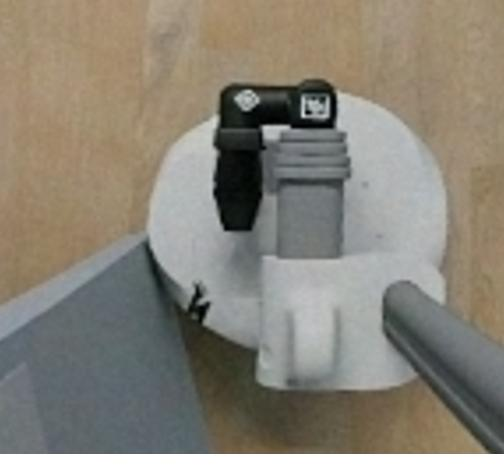

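Request:
move:
  r1: {"base": {"translate_m": 0.215, "strafe_m": -0.012}, "pace": "slow", "contact_limits": {"translate_m": 0.6}}
  blocking: false
  cameras: []

Request:
wait:
  seconds: 4
  cameras: ["r1_head_left_camera"]

Scene clock: 1308.03 s.
move: r1 moving
r1.base_odometry: x=-2.039 y=-0.506 heading=-2.299
r1.turned_by_wheels: +0.000
r1.turned_by_imu: +0.000
r1.base_tilt: forward=-1.6 right=+1.2
r1.lidar_m: 0.77 2.71 1.98 1.90 1.69 0.25 0.42 1.28 1.34 2.82 2.92 0.78
r1.base_status: translate_m moving; strafe_m moving
r1.joint_positions: lift_m=+0.124 arm_m=+0.000 wrist_yaw_rad=+3.195 wrist_pitch_rad=+0.002 wrist_roll_rad=+0.000 gripper_m=+0.056
r1.joint_status: not commanded
r1.measured_speeds: translate_m=+0.049 strafe_m=-0.003 rotate_rad=-0.001 lift_m=+0.000 arm_m=+0.000 wrist_yaw_rad=+0.000 wrist_pitch_rad=+0.000 wrist_roll_rad=+0.000
r1.motor_effort: lift_m=+19(19) arm_m=-4(4) wheel_0=+5(6) wheel_1=+7(9) wheel_2=-5(5)
r1.servo_current: wrist_yaw_rad=33(65) wrist_pitch_rad=39(46) wrist_roll_rad=85(85) gripper_m=39(52)
r1.contact_limits: translate_m 0.6
r1.hand_pose: x=-0.1218 y=+0.0718 z=+0.3019 quat_wxyz=(-0.027, -0.001, +0.000, +1.000) (m; r1's base frame)
r1.wrist_depth_mm: - 135 - 517 310 211 170 / - 135 148 525 314 213 171 / - 133 175 484 320 215 172 / 110 136 220 496 322 216 - / 137 - - 500 325 218 175 / 1281 1229 196 459 199 219 175 / - 820 750 156 307 208 175
r2.base_odometry: x=-1.573 y=-0.731 heading=-2.767
r2.turned_by_wheels: +0.000
r2.turned_by_imu: +0.000
r2.base_tilt: forward=-0.7 right=+0.1
r2.lidar_m: 0.42 2.86 2.21 2.12 2.24 3.12 3.04 3.20 2.64 2.55 0.48 0.41
r2.base_status: not commanded
r2.joint_positions: lift_m=+0.685 arm_m=+0.000 wrist_yaw_rad=+0.003 wrist_pitch_rad=+0.002 wrist_roll_rad=+1.569 gripper_m=-0.010
r2.joint_status: not commanded
r2.measured_speeds: translate_m=+0.000 strafe_m=+0.000 rotate_rad=+0.000 lift_m=+0.000 arm_m=+0.000 wrist_yaw_rad=+0.000 wrist_pitch_rad=+0.000 wrist_roll_rad=+0.000
r2.motor_effort: lift_m=+18(18) arm_m=+4(4) wheel_0=+3(4) wheel_1=+4(5) wheel_2=-3(4)
r2.servo_current: wrist_yaw_rad=46(65) wrist_pitch_rad=39(46) wrist_roll_rad=59(59) gripper_m=117(124)
r2.hand_pose: x=+0.4595 y=-0.0867 z=+0.8627 quat_wxyz=(+0.708, +0.707, +0.002, +0.000) (m; r2's base frame)
r2.wrist_depth_mm: - 384 387 148 201 - - / - 421 418 157 211 - - / - 469 455 163 223 - - / - - 492 174 235 - - / - - - 182 248 1808 525 / - - 186 190 180 1661 1229 / - - - 112 277 310 1098
pictures: none
No camera images: "cameras" was empty.

Scene clock: 1310.97 s.
earlier move: r1 done
r1.base_odometry: x=-2.182 y=-0.650 heading=-2.299
r1.turned_by_wheels: +0.000
r1.turned_by_imu: +0.006
r1.base_tilt: forward=-1.6 right=+1.3
r1.lidar_m: 0.62 2.73 2.00 1.92 1.60 1.15 0.29 0.27 1.64 2.81 0.69 0.57
r1.base_status: done
r1.joint_positions: lift_m=+0.124 arm_m=+0.000 wrist_yaw_rad=+3.195 wrist_pitch_rad=+0.002 wrist_roll_rad=+0.000 gripper_m=+0.056
r1.joint_status: not commanded
r1.measured_speeds: translate_m=+0.000 strafe_m=+0.000 rotate_rad=+0.000 lift_m=+0.000 arm_m=+0.000 wrist_yaw_rad=+0.000 wrist_pitch_rad=+0.000 wrist_roll_rad=+0.000
r1.motor_effort: lift_m=+19(19) arm_m=-4(4) wheel_0=+3(8) wheel_1=+1(14) wheel_2=-2(6)
r1.servo_current: wrist_yaw_rad=72(72) wrist_pitch_rad=46(52) wrist_roll_rad=52(85) gripper_m=46(52)
r1.contact_limits: translate_m 0.6
r1.hand_pose: x=-0.1218 y=+0.0718 z=+0.3019 quat_wxyz=(-0.027, -0.001, +0.000, +1.000) (m; r1's base frame)
r1.wrist_depth_mm: - 134 134 1255 - - - / - 120 134 1255 - - - / - 134 145 1255 - - - / - 135 190 1255 - - - / 137 442 - - - - - / 368 433 193 1098 195 1042 1025 / - 394 181 788 788 809 759
r2.base_odometry: x=-1.573 y=-0.731 heading=-2.767
r2.turned_by_wheels: +0.000
r2.turned_by_imu: +0.000
r2.base_tilt: forward=-0.7 right=+0.1
r2.lidar_m: 0.42 2.88 2.16 2.13 2.25 3.09 3.03 3.19 2.63 2.54 0.45 0.40
r2.base_status: not commanded
r2.joint_positions: lift_m=+0.685 arm_m=+0.000 wrist_yaw_rad=+0.003 wrist_pitch_rad=+0.002 wrist_roll_rad=+1.569 gripper_m=-0.010
r2.joint_status: not commanded
r2.measured_speeds: translate_m=+0.000 strafe_m=+0.000 rotate_rad=+0.000 lift_m=+0.000 arm_m=+0.000 wrist_yaw_rad=+0.000 wrist_pitch_rad=+0.000 wrist_roll_rad=+0.000
r2.motor_effort: lift_m=+18(18) arm_m=+4(4) wheel_0=+3(4) wheel_1=+4(5) wheel_2=-3(4)
r2.servo_current: wrist_yaw_rad=52(65) wrist_pitch_rad=46(46) wrist_roll_rad=46(65) gripper_m=117(130)
r2.hand_pose: x=+0.4595 y=-0.0867 z=+0.8627 quat_wxyz=(+0.708, +0.707, +0.002, +0.000) (m; r2's base frame)
r2.wrist_depth_mm: - 387 387 147 202 - - / - 424 418 157 211 - - / - 469 455 163 223 - - / - - 496 174 234 - - / - - - 182 248 1863 530 / - - 186 191 181 1661 1229 / - - - 112 278 309 1118
wait: 2.93 of 4 s (r1 has come to rest)
pictures: r1_head_left_camera
Images, in order (width x height): r1_head_left_camera 420x672.

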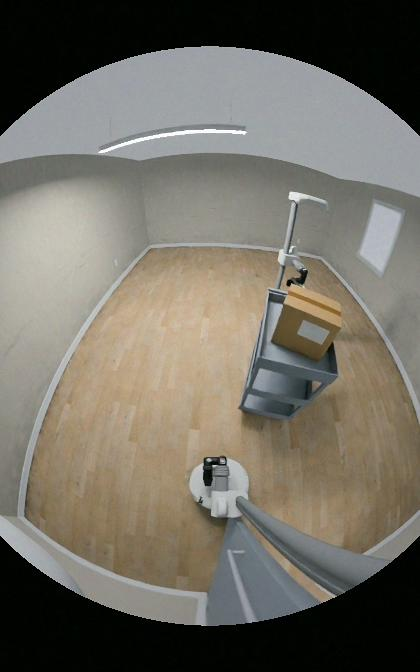

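Request:
wait:
  seconds: 0
  cameras: ["r1_head_left_camera", "r2_head_camera"]

Scene clock: 1321.80 s.
r1.base_odometry: x=-2.182 y=-0.650 heading=-2.299
r1.turned_by_wheels: +0.000
r1.turned_by_imu: +0.000
r1.base_tilt: forward=-1.6 right=+1.3
r1.lidar_m: 0.61 2.69 2.01 1.91 1.58 1.16 1.09 1.19 1.67 2.80 0.69 0.59
r1.base_status: done
r1.joint_positions: lift_m=+0.124 arm_m=+0.000 wrist_yaw_rad=+3.195 wrist_pitch_rad=+0.002 wrist_roll_rad=+0.000 gripper_m=+0.056
r1.joint_status: not commanded
r1.measured_speeds: translate_m=+0.000 strafe_m=+0.000 rotate_rad=+0.000 lift_m=+0.000 arm_m=+0.000 wrist_yaw_rad=+0.000 wrist_pitch_rad=+0.000 wrist_roll_rad=+0.000
r1.motor_effort: lift_m=+19(19) arm_m=-4(4) wheel_0=+4(8) wheel_1=+1(14) wheel_2=-2(6)
r1.servo_current: wrist_yaw_rad=39(72) wrist_pitch_rad=39(52) wrist_roll_rad=46(85) gripper_m=46(52)
r1.contact_limits: translate_m 0.6
r1.hand_pose: x=-0.1218 y=+0.0718 z=+0.3019 quat_wxyz=(-0.027, -0.001, +0.000, +1.000) (m; r1's base frame)
r1.wrist_depth_mm: - 133 133 1255 - - - / - 120 134 1255 - - - / - 134 145 1255 - - - / - 135 190 1281 - - - / 137 - - - - - - / - 1118 193 1098 194 1042 1025 / - 820 768 798 788 798 759
r2.base_odometry: x=-1.573 y=-0.731 heading=-2.767
r2.turned_by_wheels: +0.000
r2.turned_by_imu: +0.001
r2.base_tilt: forward=-0.7 right=+0.1
r2.lidar_m: 0.42 2.87 2.20 2.12 2.22 3.12 3.04 3.20 2.63 2.55 0.44 0.39
r2.base_status: not commanded
r2.joint_positions: lift_m=+0.685 arm_m=+0.000 wrist_yaw_rad=+0.003 wrist_pitch_rad=+0.002 wrist_roll_rad=+1.569 gripper_m=-0.010
r2.joint_status: not commanded
r2.measured_speeds: translate_m=+0.000 strafe_m=+0.000 rotate_rad=+0.000 lift_m=+0.000 arm_m=+0.000 wrist_yaw_rad=+0.000 wrist_pitch_rad=+0.000 wrist_roll_rad=+0.000
r2.motor_effort: lift_m=+18(18) arm_m=+4(4) wheel_0=+3(4) wheel_1=+4(5) wheel_2=-3(4)
r2.servo_current: wrist_yaw_rad=46(65) wrist_pitch_rad=33(46) wrist_roll_rad=52(65) gripper_m=117(130)
r2.hand_pose: x=+0.4595 y=-0.0867 z=+0.8627 quat_wxyz=(+0.708, +0.707, +0.002, +0.000) (m; r2's base frame)
r2.wrist_depth_mm: - 392 387 147 201 - - / - 421 415 156 212 - - / - 469 455 163 223 - - / - - 496 174 235 - - / - - - 182 248 1756 530 / - - 186 190 181 1708 1229 / - - - 112 277 309 1098
pictures: r1_head_left_camera, r2_head_camera
Images, in order (width x height): r1_head_left_camera 420x672, r2_head_camera 420x560.

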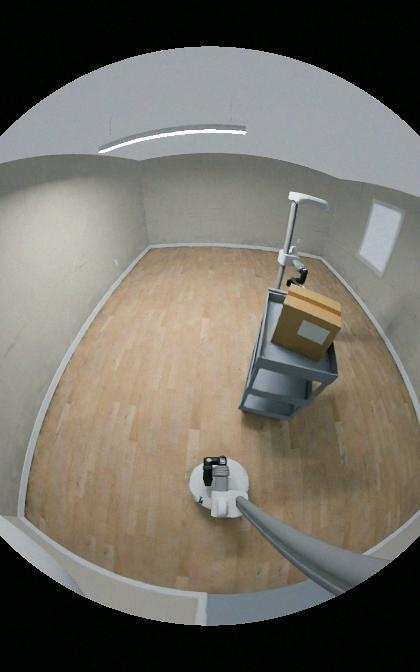

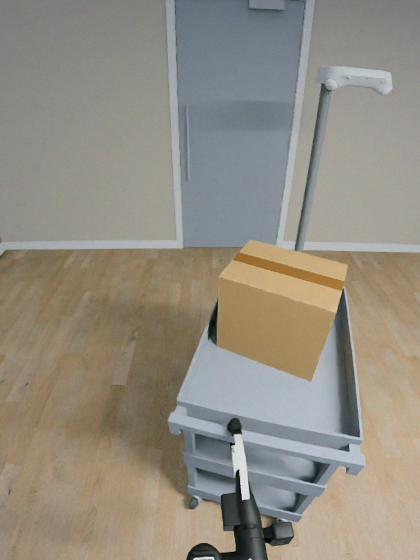

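Request:
zoom_image:
  camera: "r2_head_camera"
  region: [150, 0, 400, 270]

Scaled by 1.867 from the camera's 420x560 image, which has a finer 1200x1600 frame.

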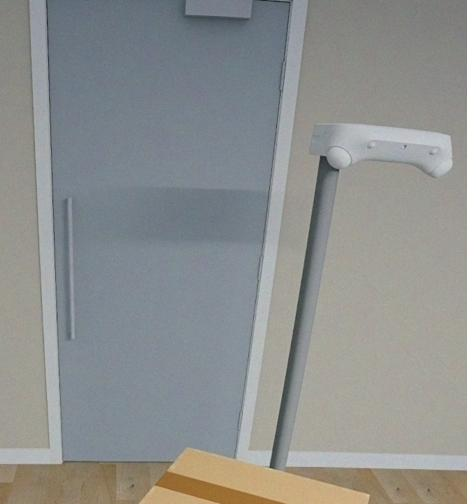

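Request:
move:
  r1: {"base": {"rotate_rad": -2.171}, "joints": {"lift_m": 0.64, "wrist_yaw_rad": -0.96, "gripper_m": 0.09}, "pace": "default"}
  blocking: false
  cameras: []

Request:
wait:
  seconds: 6
  cameras: ["r1_head_camera"]

Scene clock: 1420.77 s.
move: r1 moving
r1.base_odometry: x=-2.182 y=-0.650 heading=-2.552
r1.turned_by_wheels: -0.253
r1.turned_by_imu: -0.254
r1.base_tilt: forward=-1.6 right=+1.3
r1.lidar_m: 0.58 3.70 2.23 1.91 1.91 1.31 1.11 1.13 1.35 2.43 2.80 0.62
r1.base_status: rotate_rad moving
r1.joint_positions: lift_m=+0.162 arm_m=+0.000 wrist_yaw_rad=+2.607 wrist_pitch_rad=+0.002 wrist_roll_rad=+0.000 gripper_m=+0.074
r1.joint_status: lift_m moving; wrist_yaw_rad moving; gripper_m moving
r1.measured_speeds: translate_m=+0.000 strafe_m=+0.001 rotate_rad=-0.976 lift_m=+0.146 arm_m=+0.000 wrist_yaw_rad=-1.820 wrist_pitch_rad=+0.000 wrist_roll_rad=+0.000
r1.motor_effort: lift_m=+24(27) arm_m=-4(4) wheel_0=+6(9) wheel_1=+6(7) wheel_2=+7(8)
r1.servo_current: wrist_yaw_rad=124(124) wrist_pitch_rad=46(46) wrist_roll_rad=33(59) gripper_m=59(72)
r1.hand_pose: x=-0.0328 y=+0.2221 z=+0.3395 quat_wxyz=(+0.264, -0.001, +0.000, +0.965) (m; r1's base frame)
r1.wrist_depth_mm: - - - - - - - / - - - - - - - / - - - - - - - / - - - - - - - / - - - - - 1756 - / - 1138 195 1336 197 1255 1205 / 960 904 831 891 854 878 866
r2.base_odometry: x=-1.573 y=-0.731 heading=-2.767
r2.turned_by_wheels: +0.000
r2.turned_by_imu: +0.000
r2.base_tilt: forward=-0.7 right=+0.1
r2.lidar_m: 0.43 2.90 2.21 2.13 2.24 3.11 3.04 3.18 2.62 2.56 0.45 0.40
r2.base_status: not commanded
r2.joint_positions: lift_m=+0.685 arm_m=+0.000 wrist_yaw_rad=+0.003 wrist_pitch_rad=+0.002 wrist_roll_rad=+1.569 gripper_m=-0.010
r2.joint_status: not commanded
r2.measured_speeds: translate_m=+0.000 strafe_m=+0.000 rotate_rad=+0.000 lift_m=+0.000 arm_m=+0.000 wrist_yaw_rad=+0.000 wrist_pitch_rad=+0.000 wrist_roll_rad=+0.000
r2.motor_effort: lift_m=+18(18) arm_m=+4(4) wheel_0=+3(3) wheel_1=+4(5) wheel_2=-3(4)
r2.servo_current: wrist_yaw_rad=39(52) wrist_pitch_rad=39(46) wrist_roll_rad=46(52) gripper_m=117(130)
r2.hand_pose: x=+0.4595 y=-0.0867 z=+0.8627 quat_wxyz=(+0.708, +0.707, +0.002, +0.000) (m; r2's base frame)
r2.wrist_depth_mm: - 389 384 148 202 - - / - 421 415 156 211 - - / - 469 452 163 223 - - / - - 496 174 234 - - / - - - 181 248 1708 530 / - - 186 191 181 1618 1205 / - - - 112 278 310 1118
pictures: none
No camera images: "cameras" was empty.

Scene clock: 1423.27 s.
earlier move: r1 done
r1.base_odometry: x=-2.182 y=-0.650 heading=+1.813
r1.turned_by_wheels: -1.918
r1.turned_by_imu: -1.928
r1.base_tilt: forward=-1.6 right=+1.3
r1.lidar_m: 1.54 2.78 0.72 0.60 0.60 2.93 2.05 1.92 1.75 1.19 1.12 1.17
r1.base_status: done
r1.joint_positions: lift_m=+0.640 arm_m=+0.000 wrist_yaw_rad=-0.957 wrist_pitch_rad=+0.002 wrist_roll_rad=+0.000 gripper_m=+0.090
r1.joint_status: all done
r1.measured_speeds: translate_m=+0.000 strafe_m=+0.000 rotate_rad=+0.000 lift_m=+0.000 arm_m=+0.000 wrist_yaw_rad=+0.000 wrist_pitch_rad=+0.000 wrist_roll_rad=+0.000
r1.motor_effort: lift_m=+24(29) arm_m=-1(4) wheel_0=+1(10) wheel_1=+1(10) wheel_2=+1(8)
r1.servo_current: wrist_yaw_rad=39(124) wrist_pitch_rad=39(52) wrist_roll_rad=52(65) gripper_m=46(72)
r1.hand_pose: x=+0.2654 y=-0.2861 z=+0.8171 quat_wxyz=(+0.888, +0.000, +0.001, -0.461) (m; r1's base frame)
r1.wrist_depth_mm: - - - - 991 - - / - - - - 991 - - / - - - - 991 - - / - - - - 1008 - - / - - - - 991 - - / - - 193 - 195 - - / - - - 144 - - -
r2.base_odometry: x=-1.573 y=-0.731 heading=-2.767
r2.turned_by_wheels: +0.000
r2.turned_by_imu: +0.000
r2.base_tilt: forward=-0.7 right=+0.1
r2.lidar_m: 0.42 2.86 2.20 2.13 2.24 3.13 3.07 3.19 2.64 2.54 0.46 0.40
r2.base_status: not commanded
r2.joint_positions: lift_m=+0.685 arm_m=+0.000 wrist_yaw_rad=+0.003 wrist_pitch_rad=+0.002 wrist_roll_rad=+1.569 gripper_m=-0.010
r2.joint_status: not commanded
r2.measured_speeds: translate_m=+0.000 strafe_m=+0.000 rotate_rad=+0.000 lift_m=+0.000 arm_m=+0.000 wrist_yaw_rad=+0.000 wrist_pitch_rad=+0.000 wrist_roll_rad=+0.000
r2.motor_effort: lift_m=+18(18) arm_m=+4(4) wheel_0=+3(4) wheel_1=+4(5) wheel_2=-4(4)
r2.servo_current: wrist_yaw_rad=39(65) wrist_pitch_rad=46(46) wrist_roll_rad=46(59) gripper_m=117(130)
r2.hand_pose: x=+0.4595 y=-0.0867 z=+0.8627 quat_wxyz=(+0.708, +0.707, +0.002, +0.000) (m; r2's base frame)
r2.wrist_depth_mm: - 389 387 147 202 - - / - 424 415 157 211 - - / - 469 455 163 223 - - / - - 496 174 235 - - / - - - 181 247 1808 530 / - - 185 190 181 1661 1229 / - - - 112 276 310 1118
wait: 2.50 of 6 s (r1 has come to rest)
pictures: r1_head_camera
Images, in order (width x height): r1_head_camera 420x560.

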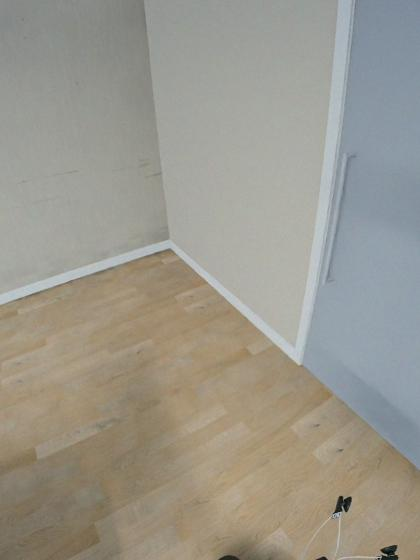

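Request:
move:
  r1: {"base": {"translate_m": 0.90, "strafe_m": 0.015}, "pace": "default"}
  blocking: false
  cameras: []

Request:
wait:
  seconds: 6
  cameras: ["r1_head_camera", "r1_wrist_camera"]

Scene clock: 1469.37 s.
move: r1 moving
r1.base_odometry: x=-2.190 y=-0.619 heading=+1.813
r1.turned_by_wheels: +0.000
r1.turned_by_imu: +0.000
r1.base_tilt: forward=-1.6 right=+1.2
r1.lidar_m: 1.55 2.75 2.84 0.62 0.59 2.96 2.09 1.97 1.70 1.19 1.08 1.14
r1.base_status: translate_m moving; strafe_m moving
r1.joint_positions: lift_m=+0.640 arm_m=+0.000 wrist_yaw_rad=-0.958 wrist_pitch_rad=+0.002 wrist_roll_rad=+0.000 gripper_m=+0.090
r1.joint_status: not commanded
r1.measured_speeds: translate_m=+0.124 strafe_m=+0.004 rotate_rad=-0.002 lift_m=+0.000 arm_m=+0.000 wrist_yaw_rad=+0.000 wrist_pitch_rad=+0.000 wrist_roll_rad=+0.000
r1.motor_effort: lift_m=+24(24) arm_m=+4(4) wheel_0=+6(7) wheel_1=+4(7) wheel_2=-9(9)
r1.servo_current: wrist_yaw_rad=72(72) wrist_pitch_rad=46(46) wrist_roll_rad=39(59) gripper_m=39(52)
r1.hand_pose: x=+0.2654 y=-0.2861 z=+0.8171 quat_wxyz=(+0.888, +0.000, +0.001, -0.461) (m; r1's base frame)
r1.wrist_depth_mm: - - - - 976 - - / - - - - 960 - - / - - - - 960 - - / - - - - 991 - - / - - - - 960 - - / - - 193 - 190 - - / - - - - - - -
r2.base_odometry: x=-1.573 y=-0.731 heading=-2.767
r2.turned_by_wheels: +0.000
r2.turned_by_imu: +0.000
r2.base_tilt: forward=-0.7 right=+0.1
r2.lidar_m: 0.42 2.89 2.17 2.12 2.26 3.12 3.04 3.21 2.62 2.55 0.47 0.40
r2.base_status: not commanded
r2.joint_positions: lift_m=+0.685 arm_m=+0.000 wrist_yaw_rad=+0.003 wrist_pitch_rad=+0.002 wrist_roll_rad=+1.569 gripper_m=-0.010
r2.joint_status: not commanded
r2.measured_speeds: translate_m=+0.000 strafe_m=+0.000 rotate_rad=+0.000 lift_m=+0.000 arm_m=+0.000 wrist_yaw_rad=+0.000 wrist_pitch_rad=+0.000 wrist_roll_rad=+0.000
r2.motor_effort: lift_m=+18(18) arm_m=+4(4) wheel_0=+3(3) wheel_1=+4(5) wheel_2=-3(4)
r2.servo_current: wrist_yaw_rad=52(59) wrist_pitch_rad=33(46) wrist_roll_rad=39(59) gripper_m=117(130)
r2.hand_pose: x=+0.4595 y=-0.0867 z=+0.8627 quat_wxyz=(+0.708, +0.707, +0.002, +0.000) (m; r2's base frame)
r2.wrist_depth_mm: - 392 387 148 202 - - / - 424 415 156 211 - - / - 469 455 163 222 - - / - - 496 173 235 - - / - - - 181 249 1756 525 / - - 185 191 181 1756 1229 / - - - 112 277 312 1118
pictures: none
No camera images: "cameras" was empty.

Scene clock: 1473.37 s.
earlier move: r1 done
r1.base_odometry: x=-2.413 y=+0.220 heading=+1.813
r1.turned_by_wheels: +0.000
r1.turned_by_imu: +0.000
r1.base_tilt: forward=-1.6 right=+1.2
r1.lidar_m: 0.92 2.03 2.09 2.76 0.96 0.98 2.85 2.68 0.98 0.68 0.58 0.63
r1.base_status: done
r1.joint_positions: lift_m=+0.640 arm_m=+0.000 wrist_yaw_rad=-0.958 wrist_pitch_rad=+0.002 wrist_roll_rad=+0.000 gripper_m=+0.090
r1.joint_status: not commanded
r1.measured_speeds: translate_m=+0.000 strafe_m=+0.000 rotate_rad=+0.000 lift_m=+0.000 arm_m=+0.000 wrist_yaw_rad=+0.000 wrist_pitch_rad=+0.000 wrist_roll_rad=+0.000
r1.motor_effort: lift_m=+24(24) arm_m=+4(4) wheel_0=+3(8) wheel_1=+1(8) wheel_2=+1(10)
r1.servo_current: wrist_yaw_rad=52(85) wrist_pitch_rad=39(52) wrist_roll_rad=46(65) gripper_m=39(52)
r1.hand_pose: x=+0.2654 y=-0.2861 z=+0.8172 quat_wxyz=(+0.888, +0.000, +0.001, -0.461) (m; r1's base frame)
r1.wrist_depth_mm: - - 517 512 504 504 496 / - - 517 517 512 504 500 / - - 508 517 508 508 500 / - - 517 521 512 508 504 / - - 512 521 517 508 508 / - - 197 521 196 508 508 / - - 512 160 521 512 508
r2.base_odometry: x=-1.573 y=-0.731 heading=-2.767
r2.turned_by_wheels: +0.000
r2.turned_by_imu: +0.001
r2.base_tilt: forward=-0.6 right=+0.1
r2.lidar_m: 0.44 2.88 2.21 2.13 2.26 3.13 3.05 3.20 2.61 2.56 0.46 0.37
r2.base_status: not commanded
r2.joint_positions: lift_m=+0.685 arm_m=+0.000 wrist_yaw_rad=+0.003 wrist_pitch_rad=+0.002 wrist_roll_rad=+1.569 gripper_m=-0.010
r2.joint_status: not commanded
r2.measured_speeds: translate_m=+0.000 strafe_m=+0.000 rotate_rad=+0.000 lift_m=+0.000 arm_m=+0.000 wrist_yaw_rad=+0.000 wrist_pitch_rad=+0.000 wrist_roll_rad=+0.000
r2.motor_effort: lift_m=+18(18) arm_m=+4(4) wheel_0=+3(4) wheel_1=+4(5) wheel_2=-3(4)
r2.servo_current: wrist_yaw_rad=52(65) wrist_pitch_rad=39(46) wrist_roll_rad=52(59) gripper_m=117(130)
r2.hand_pose: x=+0.4595 y=-0.0867 z=+0.8627 quat_wxyz=(+0.708, +0.707, +0.002, +0.000) (m; r2's base frame)
r2.wrist_depth_mm: - 389 384 147 202 - - / - 424 418 156 211 - - / - 466 455 163 223 - - / - - 500 174 235 - - / - - - 182 248 1661 530 / - - 186 190 180 1708 1229 / - - - 112 277 310 1118
wait: 4.00 of 6 s (r1 has come to rest)
pictures: r1_head_camera, r1_wrist_camera
Images, in order (width x height): r1_head_camera 420x560, r1_wrist_camera 616x392.

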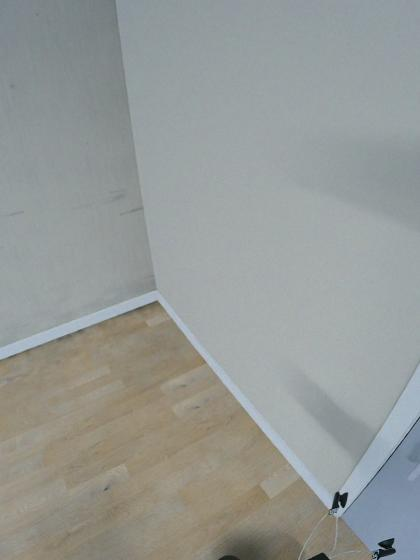

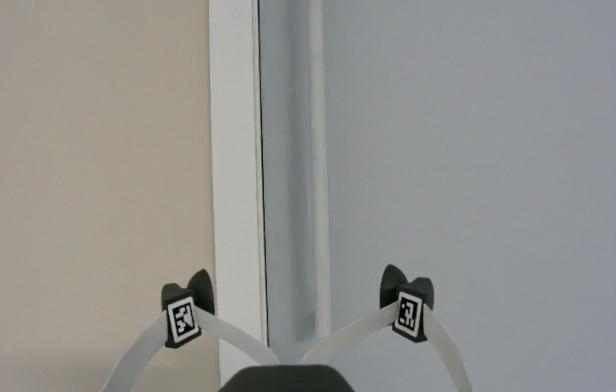

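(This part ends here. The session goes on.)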